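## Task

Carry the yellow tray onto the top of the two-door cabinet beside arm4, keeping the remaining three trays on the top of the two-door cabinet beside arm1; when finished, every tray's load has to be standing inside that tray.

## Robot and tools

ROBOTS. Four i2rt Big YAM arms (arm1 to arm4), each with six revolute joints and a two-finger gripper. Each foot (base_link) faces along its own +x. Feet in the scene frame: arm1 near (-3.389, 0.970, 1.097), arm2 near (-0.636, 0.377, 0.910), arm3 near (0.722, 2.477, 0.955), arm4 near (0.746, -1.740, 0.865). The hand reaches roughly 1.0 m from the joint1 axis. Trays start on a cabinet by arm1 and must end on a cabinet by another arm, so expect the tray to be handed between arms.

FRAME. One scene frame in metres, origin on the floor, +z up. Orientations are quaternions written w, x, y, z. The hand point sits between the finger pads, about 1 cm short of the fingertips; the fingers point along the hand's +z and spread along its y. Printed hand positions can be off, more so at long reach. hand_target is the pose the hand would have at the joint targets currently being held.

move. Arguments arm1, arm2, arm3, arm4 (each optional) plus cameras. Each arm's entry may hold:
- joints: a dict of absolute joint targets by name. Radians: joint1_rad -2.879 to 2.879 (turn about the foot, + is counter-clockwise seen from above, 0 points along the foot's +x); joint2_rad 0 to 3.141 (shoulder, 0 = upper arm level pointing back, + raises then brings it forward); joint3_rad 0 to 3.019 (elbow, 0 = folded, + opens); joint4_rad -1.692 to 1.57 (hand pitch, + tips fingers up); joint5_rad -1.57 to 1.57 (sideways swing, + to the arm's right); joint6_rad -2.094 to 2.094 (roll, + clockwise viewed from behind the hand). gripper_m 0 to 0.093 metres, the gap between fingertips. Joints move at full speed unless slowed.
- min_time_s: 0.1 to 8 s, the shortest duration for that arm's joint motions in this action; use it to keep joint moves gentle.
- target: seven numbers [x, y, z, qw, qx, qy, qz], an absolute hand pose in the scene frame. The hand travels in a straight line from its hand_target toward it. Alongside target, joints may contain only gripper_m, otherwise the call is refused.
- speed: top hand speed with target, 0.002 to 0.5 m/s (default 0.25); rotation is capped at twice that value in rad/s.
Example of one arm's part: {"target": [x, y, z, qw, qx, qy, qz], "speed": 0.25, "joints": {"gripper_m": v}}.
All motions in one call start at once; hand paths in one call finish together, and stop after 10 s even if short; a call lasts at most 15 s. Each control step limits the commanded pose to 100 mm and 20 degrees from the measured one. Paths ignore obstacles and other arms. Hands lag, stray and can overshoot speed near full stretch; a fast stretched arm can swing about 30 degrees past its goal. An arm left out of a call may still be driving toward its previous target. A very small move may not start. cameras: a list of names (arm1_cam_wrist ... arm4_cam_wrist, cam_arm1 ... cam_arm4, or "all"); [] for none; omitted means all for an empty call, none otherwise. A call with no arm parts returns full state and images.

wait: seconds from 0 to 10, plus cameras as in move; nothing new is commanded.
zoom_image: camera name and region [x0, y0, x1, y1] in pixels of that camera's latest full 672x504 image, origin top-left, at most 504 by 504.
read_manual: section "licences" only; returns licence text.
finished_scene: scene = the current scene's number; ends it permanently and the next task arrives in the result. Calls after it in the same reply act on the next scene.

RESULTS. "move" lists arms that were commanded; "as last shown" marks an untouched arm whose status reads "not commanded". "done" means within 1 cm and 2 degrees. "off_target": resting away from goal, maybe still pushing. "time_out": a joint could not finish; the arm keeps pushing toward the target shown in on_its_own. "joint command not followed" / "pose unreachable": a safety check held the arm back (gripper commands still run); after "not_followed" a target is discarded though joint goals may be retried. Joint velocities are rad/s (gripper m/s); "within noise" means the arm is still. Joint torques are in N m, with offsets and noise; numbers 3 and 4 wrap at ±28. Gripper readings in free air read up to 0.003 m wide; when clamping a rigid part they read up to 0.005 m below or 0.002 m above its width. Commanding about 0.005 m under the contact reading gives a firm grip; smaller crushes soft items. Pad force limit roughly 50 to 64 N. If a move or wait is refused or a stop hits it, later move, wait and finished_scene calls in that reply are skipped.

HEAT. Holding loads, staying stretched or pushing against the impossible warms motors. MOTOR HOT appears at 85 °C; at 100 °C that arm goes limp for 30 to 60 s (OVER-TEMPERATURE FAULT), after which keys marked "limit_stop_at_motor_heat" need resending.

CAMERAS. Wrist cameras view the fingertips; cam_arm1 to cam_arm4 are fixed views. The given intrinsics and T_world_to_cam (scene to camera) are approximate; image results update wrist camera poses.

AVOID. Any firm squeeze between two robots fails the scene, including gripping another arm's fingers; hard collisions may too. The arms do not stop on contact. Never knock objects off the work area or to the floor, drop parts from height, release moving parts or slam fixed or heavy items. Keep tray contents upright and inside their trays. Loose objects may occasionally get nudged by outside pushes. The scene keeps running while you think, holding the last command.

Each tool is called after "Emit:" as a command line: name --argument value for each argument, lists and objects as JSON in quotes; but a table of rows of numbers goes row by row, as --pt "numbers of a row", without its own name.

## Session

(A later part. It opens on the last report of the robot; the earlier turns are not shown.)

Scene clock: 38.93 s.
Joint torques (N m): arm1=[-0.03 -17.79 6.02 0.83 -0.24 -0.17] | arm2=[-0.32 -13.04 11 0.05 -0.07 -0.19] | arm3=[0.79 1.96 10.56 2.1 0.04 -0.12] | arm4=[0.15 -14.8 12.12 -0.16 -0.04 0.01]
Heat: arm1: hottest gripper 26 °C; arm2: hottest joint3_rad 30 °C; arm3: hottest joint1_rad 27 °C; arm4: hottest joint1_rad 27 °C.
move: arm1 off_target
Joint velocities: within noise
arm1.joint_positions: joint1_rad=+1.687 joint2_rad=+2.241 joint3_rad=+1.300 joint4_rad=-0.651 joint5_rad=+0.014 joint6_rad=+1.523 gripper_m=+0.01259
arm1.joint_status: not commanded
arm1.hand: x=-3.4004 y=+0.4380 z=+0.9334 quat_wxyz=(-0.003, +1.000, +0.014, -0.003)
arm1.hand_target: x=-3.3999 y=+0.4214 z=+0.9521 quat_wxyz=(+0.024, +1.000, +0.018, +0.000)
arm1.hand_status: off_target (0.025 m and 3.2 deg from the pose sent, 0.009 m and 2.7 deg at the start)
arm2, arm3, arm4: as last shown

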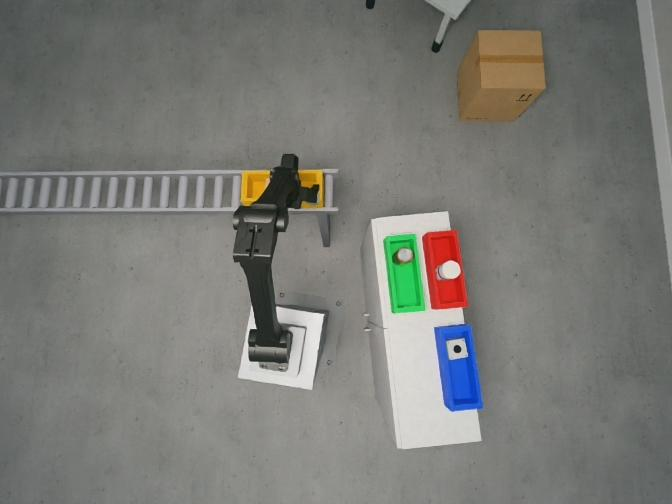

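Emit:
move --arm1 '{"target":[-3.40,0.42,0.93,0.024,1,0.018,0],"speed":0.08}'

Emit:
move --arm1 '{"target":[-3.40,0.42,0.912,0.024,1,0.018,0],"speed":0.08}' --cameras '["cam_arm1","arm1_cam_wrist"]'

Emit:
zoom_image --camera "cam_arm1" --region '[180, 120, 380, 260]'

Scene clock: 40.53 s.
Joint torques (N m): arm1=[-0.09 -15.56 6.82 0.84 -0.23 -0.16] | arm2=[-0.32 -12.98 11 0.06 -0.07 -0.19] | arm3=[0.85 1.9 10.55 2.13 0.03 -0.12] | arm4=[0.15 -14.74 12.12 -0.16 -0.05 0.01]
Heat: arm1: hottest gripper 26 °C; arm2: hottest joint3_rad 30 °C; arm3: hottest joint1_rad 27 °C; arm4: hottest joint1_rad 27 °C.
move: arm1 off_target
Joint velocities: within noise
arm1.joint_positions: joint1_rad=+1.687 joint2_rad=+2.256 joint3_rad=+1.300 joint4_rad=-0.613 joint5_rad=+0.014 joint6_rad=+1.522 gripper_m=+0.01259
arm1.joint_status: not commanded
arm1.hand: x=-3.4004 y=+0.4332 z=+0.9256 quat_wxyz=(+0.008, +1.000, +0.014, -0.003)
arm1.hand_target: x=-3.3999 y=+0.4203 z=+0.9303 quat_wxyz=(+0.024, +1.000, +0.018, +0.000)
arm1.hand_status: off_target (0.014 m and 1.9 deg from the pose sent, 0.018 m and 3.2 deg at the start)
arm2, arm3, arm4: as last shown
pictures: none

Scene clock: 41.50 s.
Joint torques (N m): arm1=[-0.09 -14.92 7.23 0.75 -0.23 -0.17] | arm2=[-0.32 -12.98 10.99 0.06 -0.07 -0.19] | arm3=[0.79 2.02 10.59 2.11 0.03 -0.12] | arm4=[0.15 -14.86 12.11 -0.16 -0.05 0.01]
Heat: arm1: hottest gripper 26 °C; arm2: hottest joint3_rad 30 °C; arm3: hottest joint1_rad 27 °C; arm4: hottest joint1_rad 27 °C.
move: arm1 off_target
Joint velocities: within noise
arm1.joint_positions: joint1_rad=+1.687 joint2_rad=+2.284 joint3_rad=+1.300 joint4_rad=-0.580 joint5_rad=+0.014 joint6_rad=+1.522 gripper_m=+0.01259
arm1.joint_status: not commanded
arm1.hand: x=-3.4003 y=+0.4336 z=+0.9113 quat_wxyz=(+0.011, +1.000, +0.014, -0.003)
arm1.hand_target: x=-3.3999 y=+0.4203 z=+0.9123 quat_wxyz=(+0.024, +1.000, +0.018, +0.000)
arm1.hand_status: off_target (0.014 m and 1.6 deg from the pose sent, 0.019 m and 1.9 deg at the start)
arm2, arm3, arm4: as last shown
pictures: arm1_cam_wrist, cam_arm1
arm1_cam_wrist: T_world_to_cam=[[-0.0372, 0.99918, -0.01597, -0.54523], [0.9078, 0.04047, 0.41745, 2.72607], [0.41775, 0.00103, -0.90856, 2.33696]] pos_world=[-3.47127, 0.43205, 0.97658]

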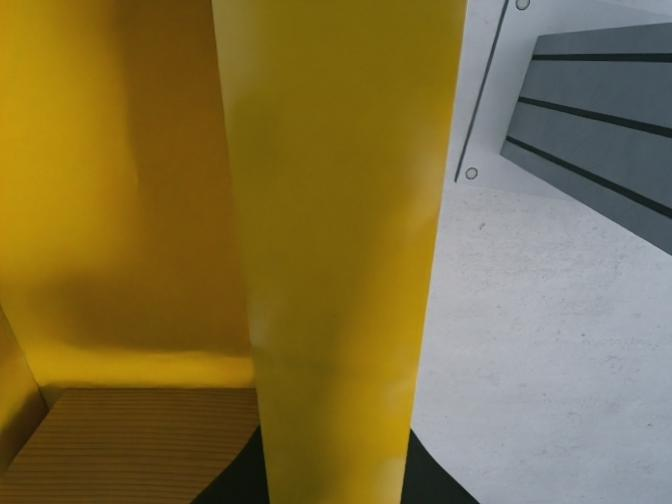

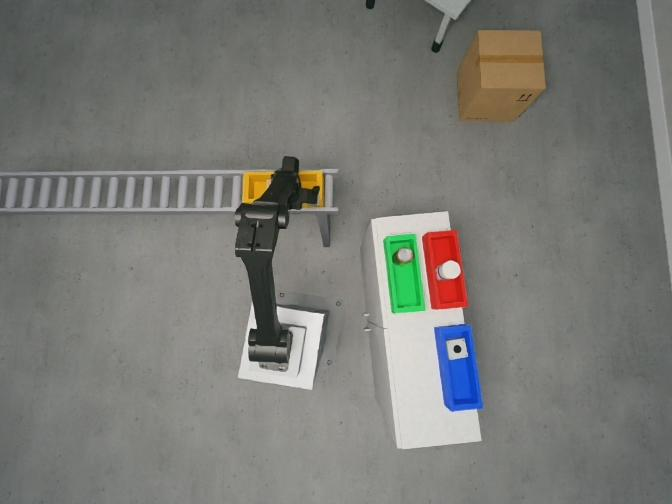

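Scaled by 2.520 from the camera's image (finer frame: 960x720).

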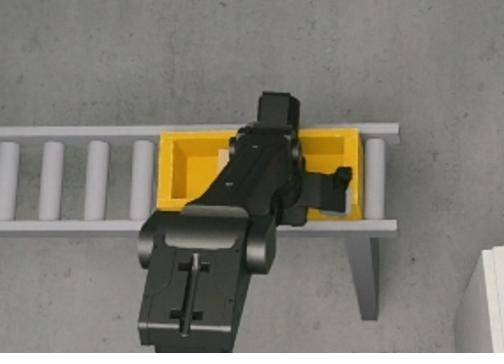

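Emit:
move --arm1 '{"target":[-3.40,0.42,0.897,0.024,1,0.018,0],"speed":0.08}'

Emit:
move --arm1 '{"target":[-3.40,0.42,0.882,0.024,1,0.018,0],"speed":0.08}' --cameras '["cam_arm1"]'

Emit:
zoom_image --camera "cam_arm1" --region '[180, 120, 380, 260]'

Scene clock: 42.83 s.
Joint torques (N m): arm1=[-0.15 -12.98 7.79 1.44 -0.24 -0.17] | arm2=[-0.32 -13.04 10.97 0.05 -0.07 -0.19] | arm3=[0.91 1.9 10.58 2.14 0.03 -0.12] | arm4=[0.15 -14.8 12.12 -0.16 -0.05 0.01]
Heat: arm1: hottest gripper 26 °C; arm2: hottest joint3_rad 30 °C; arm3: hottest joint1_rad 27 °C; arm4: hottest joint1_rad 27 °C.
move: arm1 off_target
Joint velocities: within noise
arm1.joint_positions: joint1_rad=+1.687 joint2_rad=+2.289 joint3_rad=+1.300 joint4_rad=-0.570 joint5_rad=+0.014 joint6_rad=+1.522 gripper_m=+0.01259
arm1.joint_status: not commanded
arm1.hand: x=-3.4003 y=+0.4326 z=+0.9088 quat_wxyz=(+0.013, +1.000, +0.014, -0.003)
arm1.hand_target: x=-3.3999 y=+0.4207 z=+0.8976 quat_wxyz=(+0.024, +1.000, +0.018, +0.000)
arm1.hand_status: off_target (0.017 m and 1.3 deg from the pose sent, 0.020 m and 1.6 deg at the start)
arm2, arm4: as last shown
arm3.joint_positions: joint1_rad=-0.869 joint2_rad=+0.639 joint3_rad=+1.368 joint4_rad=-1.495 joint5_rad=-0.125 joint6_rad=+0.677 gripper_m=+0.09396
arm3.joint_status: not commanded
arm3.hand: x=+0.9311 y=+2.4316 z=+1.4532 quat_wxyz=(-0.381, -0.410, -0.818, -0.131)
arm3.hand_target: x=+0.9299 y=+2.4320 z=+1.4657 quat_wxyz=(-0.395, -0.406, -0.813, -0.133)
arm3.hand_status: not commanded
pictures: none

Scene clock: 43.80 s.
Joint torques (N m): arm1=[-0.09 -10.99 8.21 2.32 -0.23 -0.17] | arm2=[-0.38 -12.98 11 0.05 -0.07 -0.19] | arm3=[0.97 1.67 10.63 2.09 0.03 -0.12] | arm4=[0.15 -14.8 12.12 -0.16 -0.05 0.01]
Heat: arm1: hottest gripper 26 °C; arm2: hottest joint3_rad 30 °C; arm3: hottest joint1_rad 27 °C; arm4: hottest joint1_rad 27 °C.
move: arm1 off_target
Joint velocities: within noise
arm1.joint_positions: joint1_rad=+1.687 joint2_rad=+2.291 joint3_rad=+1.300 joint4_rad=-0.564 joint5_rad=+0.014 joint6_rad=+1.522 gripper_m=+0.01258
arm1.joint_status: not commanded
arm1.hand: x=-3.4003 y=+0.4320 z=+0.9075 quat_wxyz=(+0.015, +1.000, +0.014, -0.003)
arm1.hand_target: x=-3.3999 y=+0.4219 z=+0.8833 quat_wxyz=(+0.024, +1.000, +0.018, +0.000)
arm1.hand_status: off_target (0.028 m and 1.2 deg from the pose sent, 0.030 m and 1.3 deg at the start)
arm2.joint_positions: joint1_rad=+0.005 joint2_rad=+1.706 joint3_rad=+1.213 joint4_rad=-1.132 joint5_rad=+0.007 joint6_rad=+0.006 gripper_m=+0.09396
arm2.joint_status: not commanded
arm2.hand: x=-1.0982 y=+0.3797 z=+0.9814 quat_wxyz=(-0.002, +1.000, -0.004, +0.024)
arm2.hand_target: x=-1.1189 y=+0.3800 z=+1.0005 quat_wxyz=(+0.000, +1.000, +0.000, +0.000)
arm2.hand_status: not commanded
arm3: as last shown
arm4.joint_positions: joint1_rad=+1.567 joint2_rad=+1.844 joint3_rad=+1.422 joint4_rad=-1.177 joint5_rad=+0.000 joint6_rad=+0.023 gripper_m=+0.09397
arm4.joint_status: not commanded
arm4.hand: x=+1.0180 y=-1.2845 z=+0.9409 quat_wxyz=(+0.009, +0.483, -0.875, +0.006)
arm4.hand_target: x=+1.0196 y=-1.2703 z=+0.9502 quat_wxyz=(+0.000, +0.492, -0.870, +0.000)
arm4.hand_status: not commanded

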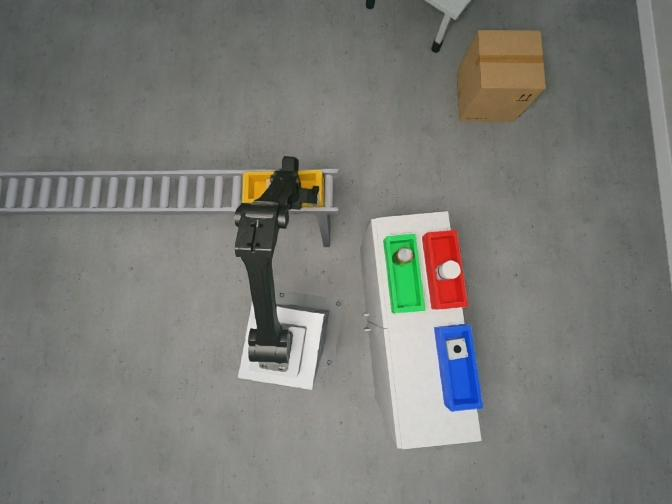

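Scaled by 2.520 from the camera's image (finer frame: 960x720).

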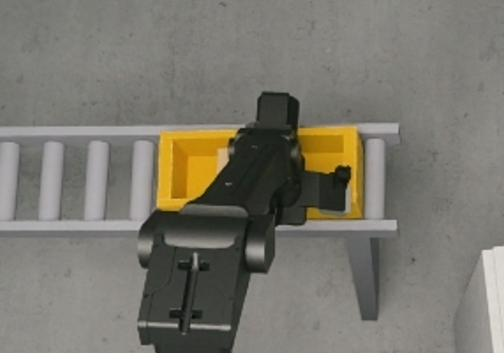

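Emit:
move --arm1 '{"target":[-3.40,0.42,0.90,0.024,1,0.018,0],"speed":0.1}'

Emit:
move --arm1 '{"joints":{"gripper_m":0.05}}' --cameras '["arm1_cam_wrist"]'

Emit:
move --arm1 '{"target":[-3.40,0.43,1.0,0.024,1,0.018,0],"speed":0.3}' --cameras '["arm1_cam_wrist","cam_arm1"]'

Scene clock: 45.37 s.
Joint torques (N m): arm1=[-0.09 -13.63 7.72 0.98 -0.23 -0.17] | arm2=[-0.32 -13.04 10.99 0.05 -0.07 -0.19] | arm3=[0.91 2.02 10.55 2.11 0.04 -0.12] | arm4=[0.15 -14.8 12.12 -0.16 -0.04 0.01]
Heat: arm1: hottest gripper 26 °C; arm2: hottest joint3_rad 30 °C; arm3: hottest joint1_rad 27 °C; arm4: hottest joint1_rad 27 °C.
move: arm1 off_target
Joint velocities: within noise
arm1.joint_positions: joint1_rad=+1.687 joint2_rad=+2.291 joint3_rad=+1.300 joint4_rad=-0.565 joint5_rad=+0.014 joint6_rad=+1.522 gripper_m=+0.01258
arm1.joint_status: not commanded
arm1.hand: x=-3.4003 y=+0.4320 z=+0.9077 quat_wxyz=(+0.015, +1.000, +0.014, -0.003)
arm1.hand_target: x=-3.3999 y=+0.4205 z=+0.9004 quat_wxyz=(+0.024, +1.000, +0.018, +0.000)
arm1.hand_status: off_target (0.014 m and 1.2 deg from the pose sent, 0.014 m and 1.2 deg at the start)
arm2, arm3, arm4: as last shown
pictures: none

Scene clock: 46.03 s.
Joint torques (N m): arm1=[-0.09 -13.98 7.5 0.69 -0.08 -0.16] | arm2=[-0.32 -12.98 10.99 0.06 -0.07 -0.19] | arm3=[0.91 1.79 10.59 2.13 0.04 -0.11] | arm4=[0.21 -14.8 12.12 -0.16 -0.05 0.01]
Heat: arm1: hottest gripper 26 °C; arm2: hottest joint3_rad 30 °C; arm3: hottest joint1_rad 27 °C; arm4: hottest joint1_rad 27 °C.
move: arm1 done
Joint velocities: within noise
arm1.joint_positions: joint1_rad=+1.687 joint2_rad=+2.294 joint3_rad=+1.301 joint4_rad=-0.558 joint5_rad=+0.010 joint6_rad=+1.521 gripper_m=+0.04987
arm1.joint_status: all done
arm1.hand: x=-3.3996 y=+0.4302 z=+0.9068 quat_wxyz=(+0.018, +1.000, +0.015, -0.001)
arm1.hand_target: x=-3.3999 y=+0.4205 z=+0.9004 quat_wxyz=(+0.024, +1.000, +0.018, +0.000)
arm1.hand_status: not commanded
arm2, arm3, arm4: as last shown
arm1_cam_wrist: T_world_to_cam=[[-0.03827, 0.99881, -0.03033, -0.53231], [0.90633, 0.04748, 0.41991, 2.71729], [0.42085, -0.01142, -0.90706, 2.34708]] pos_world=[-3.47088, 0.42947, 0.97179]

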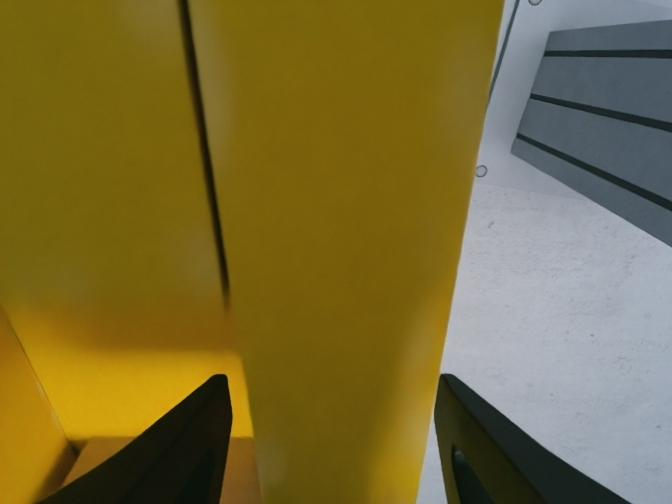

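Scene clock: 47.27 s.
Joint torques (N m): arm1=[-0.03 -13.22 6.37 -0.06 0.09 -0.13] | arm2=[-0.32 -12.92 11 0.05 -0.07 -0.19] | arm3=[0.85 1.9 10.56 2.11 0.04 -0.12] | arm4=[0.15 -14.8 12.11 -0.14 -0.04 0.01]
Heat: arm1: hottest gripper 26 °C; arm2: hottest joint3_rad 31 °C; arm3: hottest joint1_rad 27 °C; arm4: hottest joint1_rad 27 °C.
move: arm1 off_target
Joint velocities: within noise
arm1.joint_positions: joint1_rad=+1.687 joint2_rad=+2.079 joint3_rad=+1.278 joint4_rad=-0.705 joint5_rad=+0.005 joint6_rad=+1.519 gripper_m=+0.04995
arm1.joint_status: not commanded
arm1.hand: x=-3.3998 y=+0.4217 z=+1.0114 quat_wxyz=(+0.040, +0.999, +0.016, +0.000)
arm1.hand_target: x=-3.3999 y=+0.4302 z=+1.0002 quat_wxyz=(+0.024, +1.000, +0.018, +0.000)
arm1.hand_status: off_target (0.014 m and 1.8 deg from the pose sent, 0.093 m and 0.8 deg at the start)
arm2, arm3, arm4: as last shown
arm1_cam_wrist: T_world_to_cam=[[-0.0399, 0.99641, -0.0747, -0.48035], [0.90453, 0.06778, 0.421, 2.6581], [0.42455, -0.05077, -0.90398, 2.46802]] pos_world=[-3.47128, 0.42374, 1.07611]

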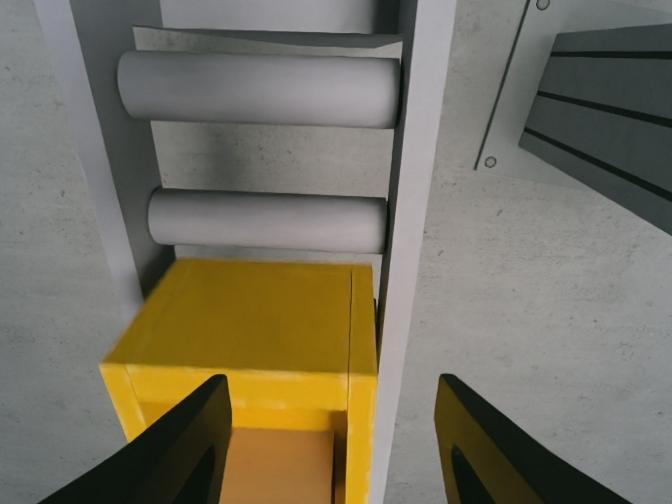

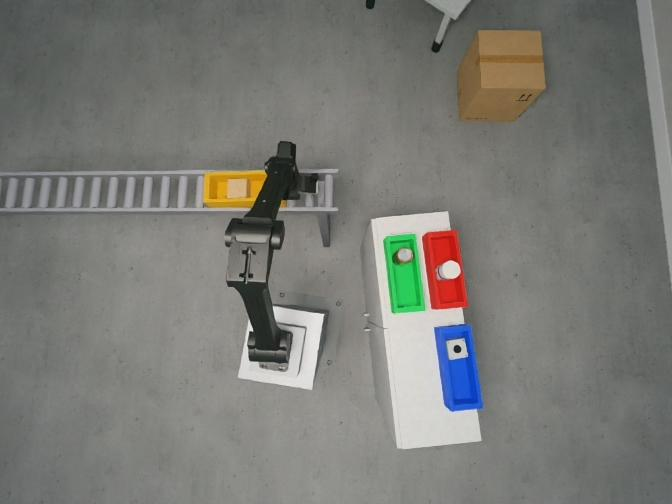

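Emit:
move --arm2 '{"target":[-1.11,0.455,1.0,0.0,1,0,0],"speed":0.2}'

Emit:
wait --seconds 4 --cameras '["arm2_cam_wrist","cam_arm2","cam_arm1"]'

Scene clock: 48.93 s.
Joint torques (N m): arm1=[-0.03 -13.45 6.35 -0.06 0.1 -0.13] | arm2=[0.03 -13.63 10.21 0.16 -0.08 -0.19] | arm3=[0.85 1.9 10.61 2.14 0.04 -0.12] | arm4=[0.15 -14.86 12.12 -0.16 -0.05 0.01]
Heat: arm1: hottest gripper 26 °C; arm2: hottest joint3_rad 31 °C; arm3: hottest joint1_rad 27 °C; arm4: hottest joint1_rad 27 °C.
move: arm2 off_target
Joint velocities: within noise
arm1, arm3, arm4: as last shown
arm2.joint_positions: joint1_rad=-0.156 joint2_rad=+1.706 joint3_rad=+1.213 joint4_rad=-1.132 joint5_rad=+0.008 joint6_rad=-0.149 gripper_m=+0.09396
arm2.joint_status: not commanded
arm2.hand: x=-1.0919 y=+0.4539 z=+0.9811 quat_wxyz=(+0.002, +1.000, -0.006, +0.024)
arm2.hand_target: x=-1.1092 y=+0.4550 z=+1.0004 quat_wxyz=(+0.000, +1.000, +0.000, +0.000)
arm2.hand_status: off_target (0.026 m and 2.8 deg from the pose sent, 0.078 m and 2.8 deg at the start)
pictures: none

Scene clock: 52.93 s.
Joint torques (N m): arm1=[-0.03 -13.45 6.37 -0.06 0.1 -0.13] | arm2=[0.03 -13.63 10.22 0.16 -0.07 -0.19] | arm3=[0.97 2.08 10.62 2.11 0.03 -0.12] | arm4=[0.15 -14.8 12.12 -0.16 -0.05 0.01]
Heat: arm1: hottest gripper 26 °C; arm2: hottest joint3_rad 31 °C; arm3: hottest joint1_rad 27 °C; arm4: hottest joint1_rad 27 °C.
Joint velocities: within noise
arm1.joint_positions: joint1_rad=+1.687 joint2_rad=+2.079 joint3_rad=+1.278 joint4_rad=-0.705 joint5_rad=+0.005 joint6_rad=+1.519 gripper_m=+0.04995
arm1.joint_status: not commanded
arm1.hand: x=-3.3998 y=+0.4217 z=+1.0114 quat_wxyz=(+0.040, +0.999, +0.016, +0.000)
arm1.hand_target: x=-3.3999 y=+0.4302 z=+1.0002 quat_wxyz=(+0.024, +1.000, +0.018, +0.000)
arm1.hand_status: not commanded
arm2.joint_positions: joint1_rad=-0.156 joint2_rad=+1.706 joint3_rad=+1.213 joint4_rad=-1.132 joint5_rad=+0.008 joint6_rad=-0.150 gripper_m=+0.09396
arm2.joint_status: not commanded
arm2.hand: x=-1.0919 y=+0.4539 z=+0.9811 quat_wxyz=(+0.002, +1.000, -0.006, +0.024)
arm2.hand_target: x=-1.1092 y=+0.4550 z=+1.0004 quat_wxyz=(+0.000, +1.000, +0.000, +0.000)
arm2.hand_status: off_target (0.026 m and 2.8 deg from the pose sent, 0.078 m and 2.8 deg at the start)
arm3.joint_positions: joint1_rad=-0.869 joint2_rad=+0.639 joint3_rad=+1.368 joint4_rad=-1.495 joint5_rad=-0.125 joint6_rad=+0.677 gripper_m=+0.09396
arm3.joint_status: not commanded
arm3.hand: x=+0.9311 y=+2.4316 z=+1.4532 quat_wxyz=(-0.381, -0.410, -0.818, -0.131)
arm3.hand_target: x=+0.9299 y=+2.4320 z=+1.4657 quat_wxyz=(-0.395, -0.406, -0.813, -0.133)
arm3.hand_status: not commanded
arm4.joint_positions: joint1_rad=+1.567 joint2_rad=+1.844 joint3_rad=+1.422 joint4_rad=-1.177 joint5_rad=+0.000 joint6_rad=+0.023 gripper_m=+0.09397
arm4.joint_status: not commanded
arm4.hand: x=+1.0180 y=-1.2845 z=+0.9409 quat_wxyz=(+0.009, +0.483, -0.875, +0.006)
arm4.hand_target: x=+1.0196 y=-1.2703 z=+0.9502 quat_wxyz=(+0.000, +0.492, -0.870, +0.000)
arm4.hand_status: not commanded
wait: 4.00 s; at rest by 0.27 s
pictures: arm2_cam_wrist, cam_arm1, cam_arm2
arm2_cam_wrist: T_world_to_cam=[[-0.01877, 0.99956, 0.02283, -0.50352], [0.88682, 0.0061, 0.46207, 0.54967], [0.46173, 0.02892, -0.88655, 1.44915]] pos_world=[-1.16603, 0.45803, 1.04226]

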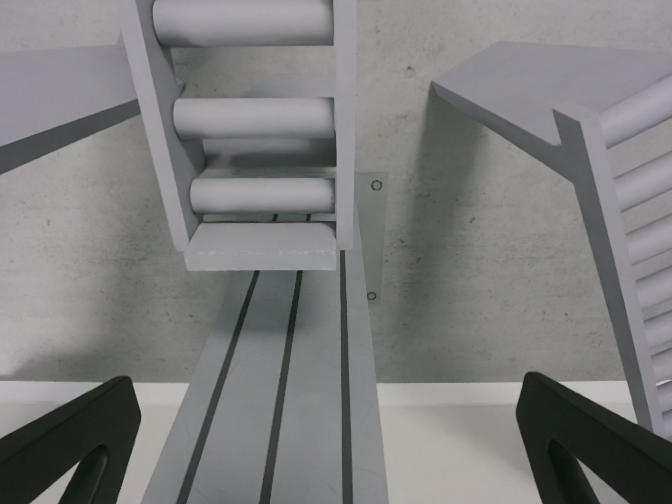

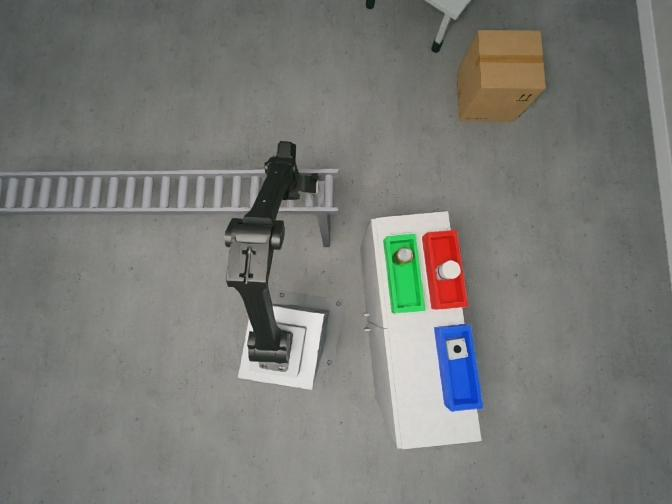

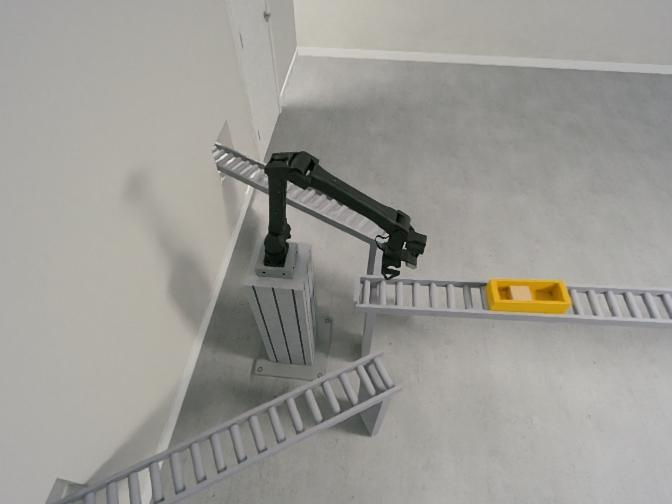

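Emit:
wait --seconds 2.5 --cameras '["arm2_cam_wrist","cam_arm2"]'

Emit:
zoom_image --camera "cam_arm2" --region '[330, 200, 530, 340]'

Scene clock: 55.73 s.
Joint torques (N m): arm1=[0.03 -13.45 6.35 -0.06 0.09 -0.13] | arm2=[0.09 -13.63 10.19 0.14 -0.08 -0.19] | arm3=[0.73 1.96 10.58 2.06 0.04 -0.12] | arm4=[0.15 -14.86 12.12 -0.16 -0.05 0.01]
Heat: arm1: hottest gripper 25 °C; arm2: hottest joint3_rad 31 °C; arm3: hottest joint1_rad 27 °C; arm4: hottest joint1_rad 27 °C.
Joint velocities: within noise
arm1.joint_positions: joint1_rad=+1.687 joint2_rad=+2.079 joint3_rad=+1.278 joint4_rad=-0.705 joint5_rad=+0.005 joint6_rad=+1.519 gripper_m=+0.04995
arm1.joint_status: not commanded
arm1.hand: x=-3.3998 y=+0.4217 z=+1.0114 quat_wxyz=(+0.040, +0.999, +0.016, +0.000)
arm1.hand_target: x=-3.3999 y=+0.4302 z=+1.0002 quat_wxyz=(+0.024, +1.000, +0.018, +0.000)
arm1.hand_status: not commanded
arm2.joint_positions: joint1_rad=-0.156 joint2_rad=+1.706 joint3_rad=+1.213 joint4_rad=-1.132 joint5_rad=+0.008 joint6_rad=-0.150 gripper_m=+0.09396
arm2.joint_status: not commanded
arm2.hand: x=-1.0919 y=+0.4539 z=+0.9811 quat_wxyz=(+0.002, +1.000, -0.006, +0.024)
arm2.hand_target: x=-1.1092 y=+0.4550 z=+1.0004 quat_wxyz=(+0.000, +1.000, +0.000, +0.000)
arm2.hand_status: off_target (0.026 m and 2.8 deg from the pose sent, 0.078 m and 2.8 deg at the start)
arm3.joint_positions: joint1_rad=-0.869 joint2_rad=+0.639 joint3_rad=+1.368 joint4_rad=-1.495 joint5_rad=-0.125 joint6_rad=+0.677 gripper_m=+0.09396
arm3.joint_status: not commanded
arm3.hand: x=+0.9311 y=+2.4316 z=+1.4532 quat_wxyz=(-0.381, -0.410, -0.818, -0.131)
arm3.hand_target: x=+0.9299 y=+2.4320 z=+1.4657 quat_wxyz=(-0.395, -0.406, -0.813, -0.133)
arm3.hand_status: not commanded
arm4.joint_positions: joint1_rad=+1.567 joint2_rad=+1.844 joint3_rad=+1.422 joint4_rad=-1.177 joint5_rad=+0.000 joint6_rad=+0.023 gripper_m=+0.09397
arm4.joint_status: not commanded
arm4.hand: x=+1.0180 y=-1.2845 z=+0.9409 quat_wxyz=(+0.009, +0.483, -0.875, +0.006)
arm4.hand_target: x=+1.0196 y=-1.2703 z=+0.9502 quat_wxyz=(+0.000, +0.492, -0.870, +0.000)
arm4.hand_status: not commanded
wait: 2.50 s; at rest from the start
arm2_cam_wrist: T_world_to_cam=[[-0.01877, 0.99956, 0.02283, -0.50352], [0.88682, 0.0061, 0.46207, 0.54967], [0.46173, 0.02892, -0.88655, 1.44915]] pos_world=[-1.16603, 0.45803, 1.04226]

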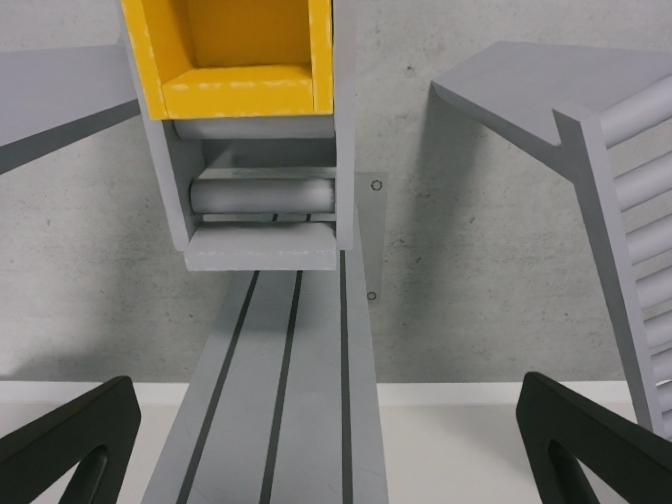

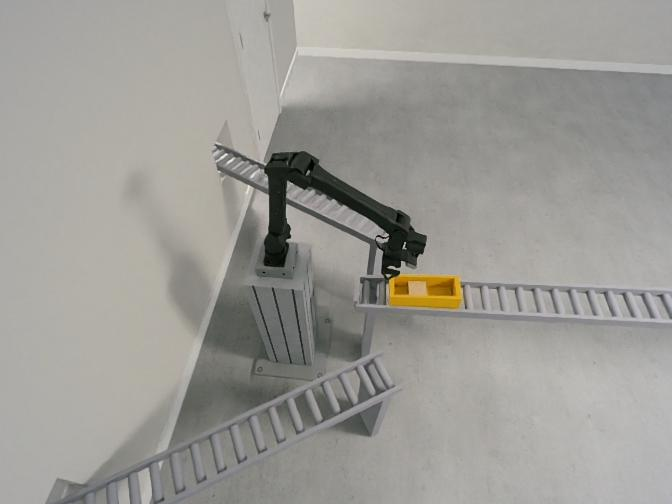

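Scaled by 2.520 from the camera's image (finer frame: 960x720).

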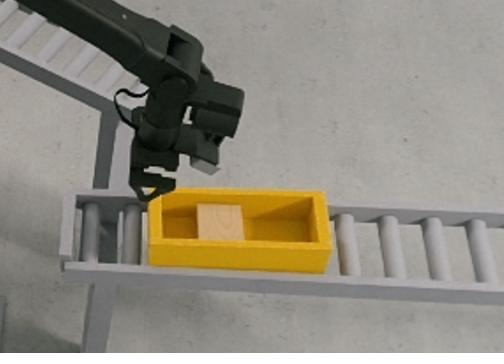

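Emit:
move --arm2 '{"target":[-1.24,0.455,0.98,0.0,1,0,-0.02],"speed":0.2}' --cameras '["arm2_cam_wrist","cam_arm2"]'

Emit:
zoom_image --camera "cam_arm2" --region '[330, 200, 530, 340]'

Scene clock: 57.90 s.
Joint torques (N m): arm1=[-0.03 -13.45 6.37 -0.06 0.1 -0.13] | arm2=[0.44 -15.91 11.79 0.17 -0.08 -0.01] | arm3=[0.85 1.85 10.59 2.1 0.05 -0.11] | arm4=[0.21 -14.8 12.12 -0.16 -0.04 0.01]
Heat: arm1: hottest gripper 25 °C; arm2: hottest joint3_rad 31 °C; arm3: hottest joint1_rad 27 °C; arm4: hottest joint1_rad 27 °C.
move: arm2 off_target
Joint velocities: within noise
arm1, arm3, arm4: as last shown
arm2.joint_positions: joint1_rad=-0.128 joint2_rad=+1.988 joint3_rad=+1.589 joint4_rad=-1.176 joint5_rad=+0.002 joint6_rad=-0.136 gripper_m=+0.09396
arm2.joint_status: not commanded
arm2.hand: x=-1.2182 y=+0.4570 z=+0.9672 quat_wxyz=(+0.001, +1.000, +0.001, -0.002)
arm2.hand_target: x=-1.2388 y=+0.4548 z=+0.9803 quat_wxyz=(+0.000, +1.000, +0.000, -0.020)
arm2.hand_status: off_target (0.025 m and 2.1 deg from the pose sent, 0.148 m and 5.1 deg at the start)
arm2_cam_wrist: T_world_to_cam=[[-0.03091, 0.99917, 0.02641, -0.52677], [0.90924, 0.01713, 0.41592, 0.73501], [0.41513, 0.03687, -0.90902, 1.45642]] pos_world=[-1.28918, 0.46004, 1.03212]

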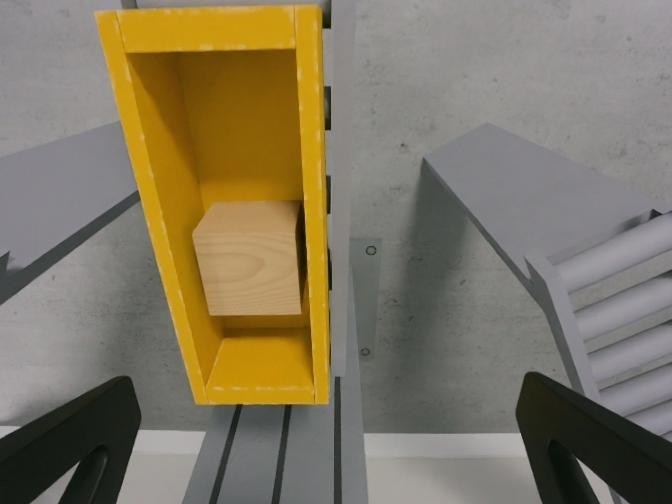

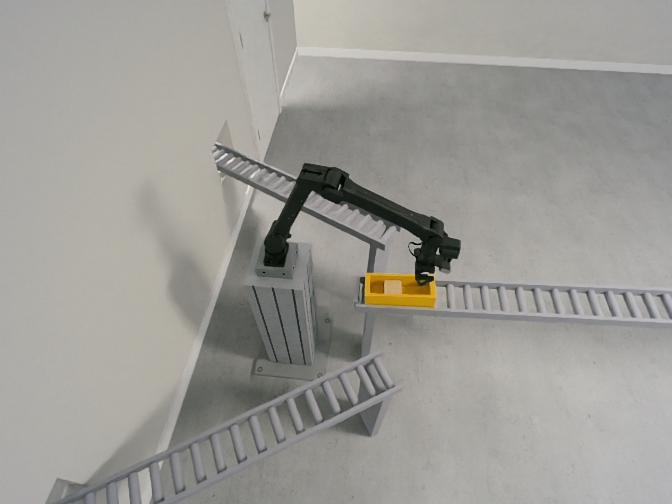

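Scaled by 2.520 from the camera's image (finer frame: 960x720).

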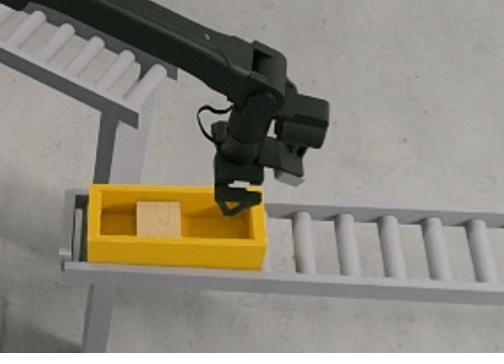

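Emit:
move --arm2 '{"target":[-1.238,0.444,0.85,0.0,1,0,-0.02],"speed":0.2}' --cameras '["arm2_cam_wrist"]'

Scene clock: 60.43 s.
Joint torques (N m): arm1=[-0.03 -13.45 6.35 -0.06 0.1 -0.13] | arm2=[0.44 -18.02 6.86 0.85 -0.05 0] | arm3=[0.91 1.9 10.56 2.1 0.04 -0.11] | arm4=[0.15 -14.8 12.12 -0.16 -0.05 0.01]
Heat: arm1: hottest gripper 25 °C; arm2: hottest joint3_rad 31 °C; arm3: hottest joint1_rad 27 °C; arm4: hottest joint1_rad 27 °C.
move: arm2 done
Joint velocities: within noise
arm1, arm3, arm4: as last shown
arm2.joint_positions: joint1_rad=-0.112 joint2_rad=+2.157 joint3_rad=+1.529 joint4_rad=-0.921 joint5_rad=+0.002 joint6_rad=-0.119 gripper_m=+0.09396
arm2.joint_status: not commanded
arm2.hand: x=-1.2341 y=+0.4484 z=+0.8504 quat_wxyz=(-0.001, +1.000, +0.001, -0.015)
arm2.hand_target: x=-1.2379 y=+0.4441 z=+0.8501 quat_wxyz=(+0.000, +1.000, +0.000, -0.020)
arm2.hand_status: done (0.006 m and 0.6 deg from the pose sent, 0.120 m and 2.1 deg at the start)
arm2_cam_wrist: T_world_to_cam=[[-0.03005, 0.99909, 0.03031, -0.5178], [0.91951, 0.01575, 0.39275, 0.83123], [0.39192, 0.03967, -0.91914, 1.33577]] pos_world=[-1.30339, 0.45125, 0.917]

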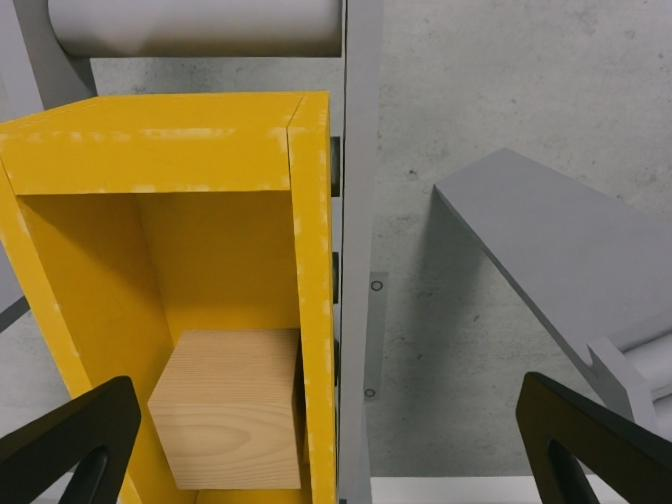

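Emit:
move --arm2 '{"target":[-1.208,0.436,0.80,0.0,1,0,-0.02],"speed":0.2}'

Emit:
move --arm2 '{"target":[-1.208,0.436,0.764,0.0,1,0,-0.02],"speed":0.12}' --cameras '["arm2_cam_wrist"]'

Scene clock: 62.20 s.
Joint torques (N m): arm1=[-0.03 -13.45 6.35 -0.06 0.1 -0.13] | arm2=[0.44 -16.56 5.67 0.9 -0.04 0] | arm3=[0.85 2.02 10.62 2.11 0.03 -0.11] | arm4=[0.15 -14.86 12.12 -0.16 -0.04 0.01]
Heat: arm1: hottest gripper 25 °C; arm2: hottest joint3_rad 31 °C; arm3: hottest joint1_rad 27 °C; arm4: hottest joint1_rad 27 °C.
move: arm2 done
Joint velocities: within noise
arm1, arm3, arm4: as last shown
arm2.joint_positions: joint1_rad=-0.104 joint2_rad=+2.170 joint3_rad=+1.408 joint4_rad=-0.771 joint5_rad=+0.002 joint6_rad=-0.111 gripper_m=+0.09396
arm2.joint_status: not commanded
arm2.hand: x=-1.2097 y=+0.4410 z=+0.8072 quat_wxyz=(-0.001, +1.000, +0.001, -0.022)
arm2.hand_target: x=-1.2079 y=+0.4361 z=+0.8001 quat_wxyz=(+0.000, +1.000, +0.000, -0.020)
arm2.hand_status: done (0.009 m and 0.3 deg from the pose sent, 0.058 m and 0.6 deg at the start)
pictures: none

Scene clock: 63.40 s.
Joint torques (N m): arm1=[-0.03 -13.51 6.35 -0.06 0.1 -0.12] | arm2=[0.38 -16.85 5.46 0.88 -0.04 -0.01] | arm3=[0.91 2.02 10.59 2.1 0.05 -0.12] | arm4=[0.15 -14.86 12.12 -0.16 -0.04 0.01]
Heat: arm1: hottest gripper 25 °C; arm2: hottest joint3_rad 31 °C; arm3: hottest joint1_rad 27 °C; arm4: hottest joint1_rad 27 °C.
move: arm2 done
Joint velocities: within noise
arm1, arm3, arm4: as last shown
arm2.joint_positions: joint1_rad=-0.104 joint2_rad=+2.239 joint3_rad=+1.408 joint4_rad=-0.706 joint5_rad=+0.002 joint6_rad=-0.111 gripper_m=+0.09396
arm2.joint_status: not commanded
arm2.hand: x=-1.2085 y=+0.4407 z=+0.7694 quat_wxyz=(-0.001, +1.000, +0.001, -0.020)
arm2.hand_target: x=-1.2079 y=+0.4361 z=+0.7641 quat_wxyz=(+0.000, +1.000, +0.000, -0.020)
arm2.hand_status: done (0.007 m and 0.2 deg from the pose sent, 0.044 m and 0.3 deg at the start)
arm2_cam_wrist: T_world_to_cam=[[-0.0297, 0.99906, 0.03162, -0.50742], [0.92382, 0.01535, 0.38252, 0.85278], [0.38168, 0.04057, -0.9234, 1.2422]] pos_world=[-1.277, 0.44345, 0.83689]

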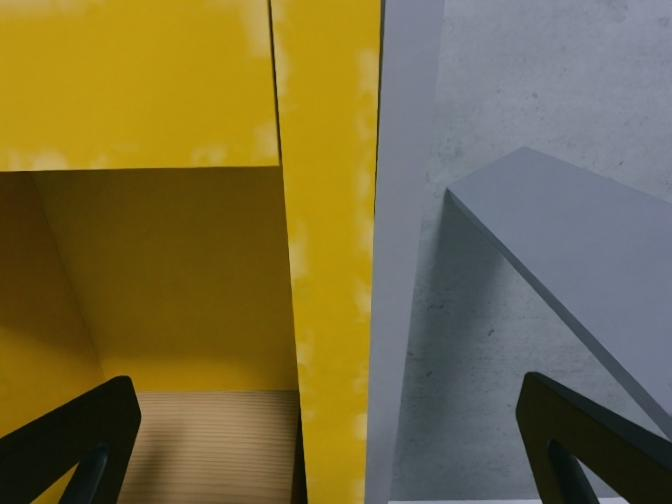

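Emit:
move --arm2 '{"target":[-1.208,0.436,0.737,0.0,1,0,-0.02],"speed":0.12}'

Emit:
move --arm2 '{"joints":{"gripper_m":0.007}}' --cameras '["arm2_cam_wrist","cam_arm2"]'

Scene clock: 65.10 s.
Joint torques (N m): arm1=[-0.03 -13.45 6.35 -0.06 0.1 -0.13] | arm2=[0.38 -16.97 5.65 0.85 -0.04 -0.01] | arm3=[0.91 1.9 10.59 2.11 0.03 -0.12] | arm4=[0.15 -14.8 12.12 -0.16 -0.04 0.01]
Heat: arm1: hottest gripper 25 °C; arm2: hottest joint3_rad 30 °C; arm3: hottest joint1_rad 27 °C; arm4: hottest joint1_rad 27 °C.
move: arm2 done
Joint velocities: within noise
arm1, arm3, arm4: as last shown
arm2.joint_positions: joint1_rad=-0.104 joint2_rad=+2.292 joint3_rad=+1.408 joint4_rad=-0.660 joint5_rad=+0.002 joint6_rad=-0.111 gripper_m=+0.09396
arm2.joint_status: not commanded
arm2.hand: x=-1.2049 y=+0.4402 z=+0.7409 quat_wxyz=(-0.001, +1.000, +0.001, -0.017)
arm2.hand_target: x=-1.2080 y=+0.4361 z=+0.7371 quat_wxyz=(+0.000, +1.000, +0.000, -0.020)
arm2.hand_status: done (0.007 m and 0.4 deg from the pose sent, 0.033 m and 0.2 deg at the start)
pictures: none

Scene clock: 65.93 s.
Joint torques (N m): arm1=[-0.03 -13.45 6.37 -0.06 0.1 -0.13] | arm2=[0.44 -16.97 5.7 0.8 -0.15 -0.01] | arm3=[0.91 2.08 10.55 2.13 0.05 -0.11] | arm4=[0.15 -14.86 12.12 -0.16 -0.04 0.01]
Heat: arm1: hottest gripper 25 °C; arm2: hottest joint3_rad 30 °C; arm3: hottest joint1_rad 27 °C; arm4: hottest joint1_rad 27 °C.
move: arm2 off_target
Joint velocities: within noise
arm1, arm3, arm4: as last shown
arm2.joint_positions: joint1_rad=-0.104 joint2_rad=+2.292 joint3_rad=+1.408 joint4_rad=-0.658 joint5_rad=+0.005 joint6_rad=-0.111 gripper_m=+0.01214
arm2.joint_status: gripper_m off_target (ended at +0.01217, target +0.00700)
arm2.hand: x=-1.2053 y=+0.4407 z=+0.7409 quat_wxyz=(-0.002, +1.000, +0.001, -0.018)
arm2.hand_target: x=-1.2079 y=+0.4360 z=+0.7371 quat_wxyz=(+0.000, +1.000, +0.000, -0.020)
arm2.hand_status: not commanded
arm2_cam_wrist: T_world_to_cam=[[-0.02974, 0.99898, 0.03402, -0.50828], [0.92193, 0.01426, 0.38709, 0.85563], [0.38621, 0.04288, -0.92141, 1.2176]] pos_world=[-1.2742, 0.44335, 0.808]

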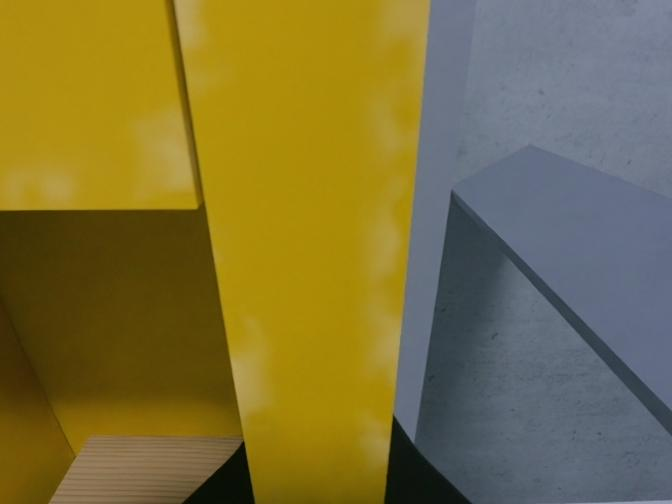

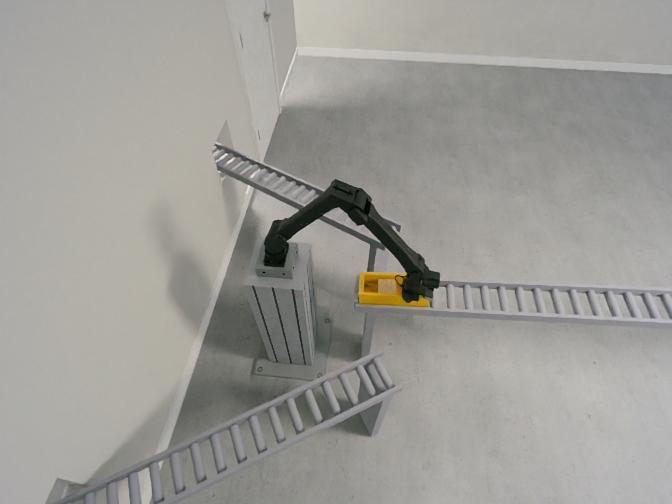

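Emit:
zoom_image --camera "cam_arm2" --region '[200, 130, 410, 270]'

Emit:
move --arm2 '{"target":[-1.20,0.436,0.90,0.0,1,0,-0.02],"speed":0.12}' --cameras '["arm2_cam_wrist","cam_arm2"]'

Emit:
zoom_image --camera "cam_arm2" --region '[320, 190, 480, 330]'

Scaled by 2.400 from the camera's image (finer frame: 960x720).

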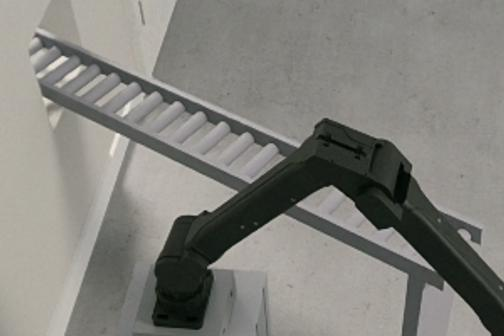

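Scene clock: 69.77 s.
Joint torques (N m): arm1=[-0.03 -13.45 6.35 -0.06 0.1 -0.13] | arm2=[0.38 -19.49 8.03 -0.2 -0.16 -0.06] | arm3=[0.91 1.96 10.58 2.13 0.03 -0.11] | arm4=[0.15 -14.8 12.12 -0.14 -0.05 0.01]
Heat: arm1: hottest gripper 25 °C; arm2: hottest joint3_rad 30 °C; arm3: hottest joint1_rad 27 °C; arm4: hottest joint1_rad 27 °C.
move: arm2 off_target
Joint velocities: within noise
arm1, arm3, arm4: as last shown
arm2.joint_positions: joint1_rad=-0.104 joint2_rad=+2.043 joint3_rad=+1.388 joint4_rad=-0.930 joint5_rad=+0.005 joint6_rad=-0.106 gripper_m=+0.01214
arm2.joint_status: not commanded
arm2.hand: x=-1.1866 y=+0.4392 z=+0.8702 quat_wxyz=(+0.000, +1.000, -0.002, +0.003)
arm2.hand_target: x=-1.1995 y=+0.4360 z=+0.8997 quat_wxyz=(+0.000, +1.000, +0.000, -0.020)
arm2.hand_status: off_target (0.033 m and 2.7 deg from the pose sent, 0.159 m and 0.4 deg at the start)
arm2_cam_wrist: T_world_to_cam=[[-0.02631, 0.99926, 0.02819, -0.50155], [0.90505, 0.01183, 0.42513, 0.73621], [0.42448, 0.03669, -0.90469, 1.3632]] pos_world=[-1.25816, 0.44244, 0.93443]

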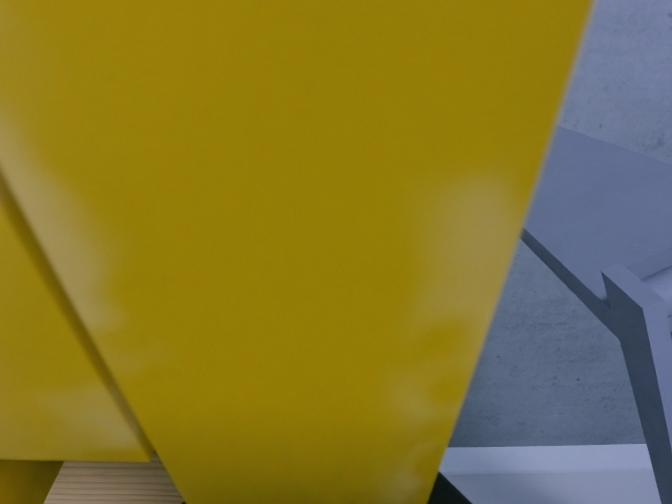

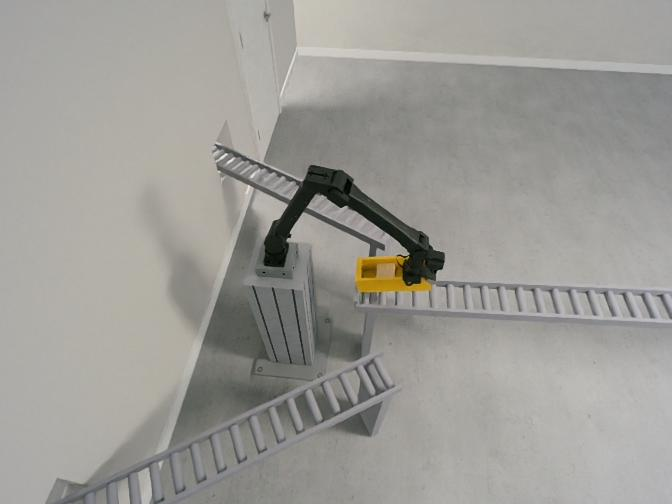

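Scaled by 3.150 from the camera's image (finer frame: 960x720).

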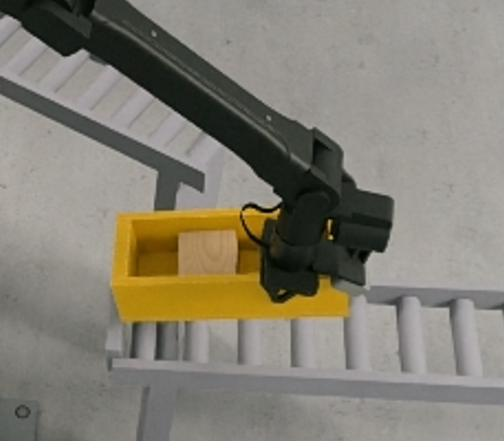

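Emit:
move --arm2 '{"target":[-1.06,0.22,0.91,0.02,0.991,-0.13,-0.01],"speed":0.25}'

Emit:
move --arm2 '{"target":[-0.932,-0.003,0.875,0.0232,0.965,-0.262,-0.0093],"speed":0.25}' --cameras '["arm2_cam_wrist","cam_arm2"]'

Emit:
zoom_image --camera "cam_arm2" --region '[240, 130, 440, 290]'

Scene clock: 73.93 s.
Joint torques (N m): arm1=[-0.03 -13.45 6.38 -0.06 0.1 -0.12] | arm2=[-0.44 -15.79 6.23 0.57 -0.16 -0.02] | arm3=[0.85 2.08 10.61 2.11 0.04 -0.1] | arm4=[0.15 -14.8 12.12 -0.16 -0.05 0.01]
Heat: arm1: hottest gripper 25 °C; arm2: hottest joint3_rad 30 °C; arm3: hottest joint1_rad 27 °C; arm4: hottest joint1_rad 27 °C.
move: arm2 off_target
Joint velocities: within noise
arm1.joint_positions: joint1_rad=+1.687 joint2_rad=+2.079 joint3_rad=+1.278 joint4_rad=-0.705 joint5_rad=+0.005 joint6_rad=+1.519 gripper_m=+0.04995
arm1.joint_status: not commanded
arm1.hand: x=-3.3998 y=+0.4217 z=+1.0114 quat_wxyz=(+0.040, +0.999, +0.016, +0.000)
arm1.hand_target: x=-3.3999 y=+0.4302 z=+1.0002 quat_wxyz=(+0.024, +1.000, +0.018, +0.000)
arm1.hand_status: not commanded
arm2.joint_positions: joint1_rad=+0.355 joint2_rad=+1.789 joint3_rad=+1.037 joint4_rad=-0.843 joint5_rad=-0.019 joint6_rad=+0.599 gripper_m=+0.01214
arm2.joint_status: not commanded
arm2.hand: x=-1.0513 y=+0.2230 z=+0.8903 quat_wxyz=(+0.005, +0.992, -0.125, +0.011)
arm2.hand_target: x=-1.0597 y=+0.2201 z=+0.9096 quat_wxyz=(+0.020, +0.991, -0.130, -0.010)
arm2.hand_status: off_target (0.022 m and 3.0 deg from the pose sent, 0.256 m and 15.0 deg at the start)
arm3.joint_positions: joint1_rad=-0.869 joint2_rad=+0.639 joint3_rad=+1.368 joint4_rad=-1.495 joint5_rad=-0.125 joint6_rad=+0.677 gripper_m=+0.09396
arm3.joint_status: not commanded
arm3.hand: x=+0.9311 y=+2.4316 z=+1.4532 quat_wxyz=(-0.381, -0.410, -0.818, -0.131)
arm3.hand_target: x=+0.9299 y=+2.4320 z=+1.4657 quat_wxyz=(-0.395, -0.406, -0.813, -0.133)
arm3.hand_status: not commanded
arm4.joint_positions: joint1_rad=+1.567 joint2_rad=+1.844 joint3_rad=+1.422 joint4_rad=-1.177 joint5_rad=+0.000 joint6_rad=+0.023 gripper_m=+0.09397
arm4.joint_status: not commanded
arm4.hand: x=+1.0180 y=-1.2845 z=+0.9409 quat_wxyz=(+0.009, +0.483, -0.875, +0.006)
arm4.hand_target: x=+1.0196 y=-1.2703 z=+0.9502 quat_wxyz=(+0.000, +0.492, -0.870, +0.000)
arm4.hand_status: not commanded
pictures: none

Scene clock: 76.03 s.
Joint torques (N m): arm1=[-0.03 -13.45 6.37 -0.06 0.09 -0.13] | arm2=[-0.67 -13.86 9.98 0.4 -0.07 -0.03] | arm3=[0.91 1.85 10.56 2.14 0.04 -0.11] | arm4=[0.15 -14.86 12.12 -0.16 -0.05 0.01]
Heat: arm1: hottest gripper 25 °C; arm2: hottest joint3_rad 30 °C; arm3: hottest joint1_rad 27 °C; arm4: hottest joint1_rad 27 °C.
move: arm2 off_target
Joint velocities: within noise
arm1, arm3, arm4: as last shown
arm2.joint_positions: joint1_rad=+0.918 joint2_rad=+1.867 joint3_rad=+1.028 joint4_rad=-0.767 joint5_rad=+0.000 joint6_rad=+1.430 gripper_m=+0.01214
arm2.joint_status: not commanded
arm2.hand: x=-0.9080 y=+0.0265 z=+0.8539 quat_wxyz=(-0.014, +0.967, -0.256, +0.003)
arm2.hand_target: x=-0.9309 y=-0.0014 z=+0.8765 quat_wxyz=(+0.023, +0.965, -0.262, -0.009)
arm2.hand_status: off_target (0.043 m and 4.5 deg from the pose sent, 0.256 m and 16.4 deg at the start)
arm2_cam_wrist: T_world_to_cam=[[0.46901, 0.88139, 0.0565, 0.34739], [0.79003, -0.44727, 0.4193, 0.40867], [0.39483, -0.15202, -0.90609, 1.22455]] pos_world=[-0.96927, 0.06276, 0.91858]

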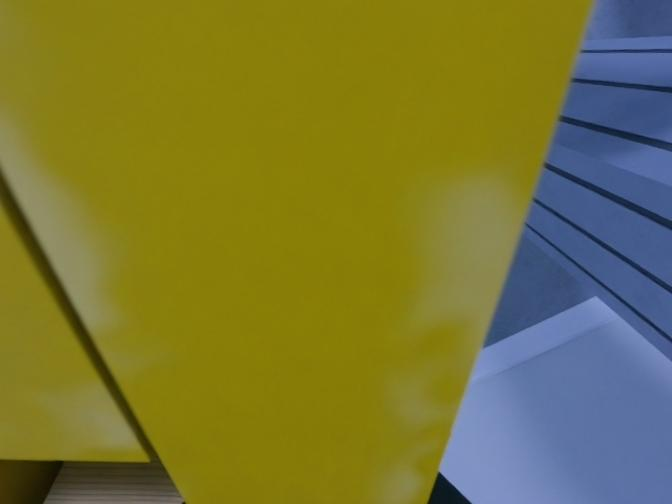

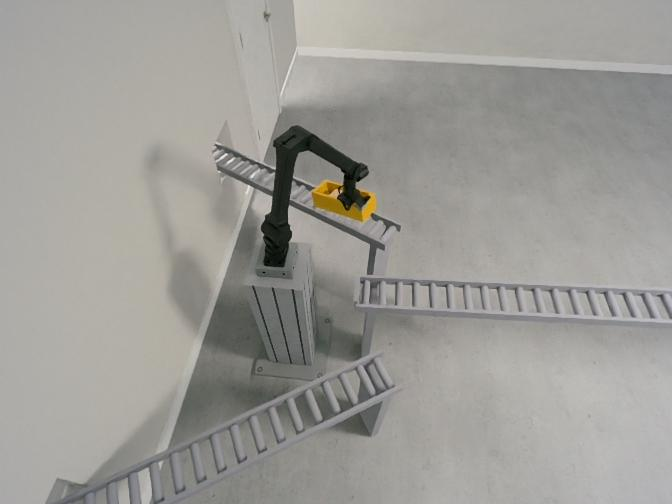

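Scaled by 2.520 from the camera's image (finer frame: 960x720).

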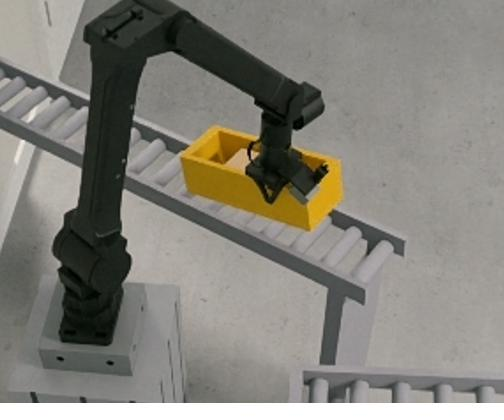

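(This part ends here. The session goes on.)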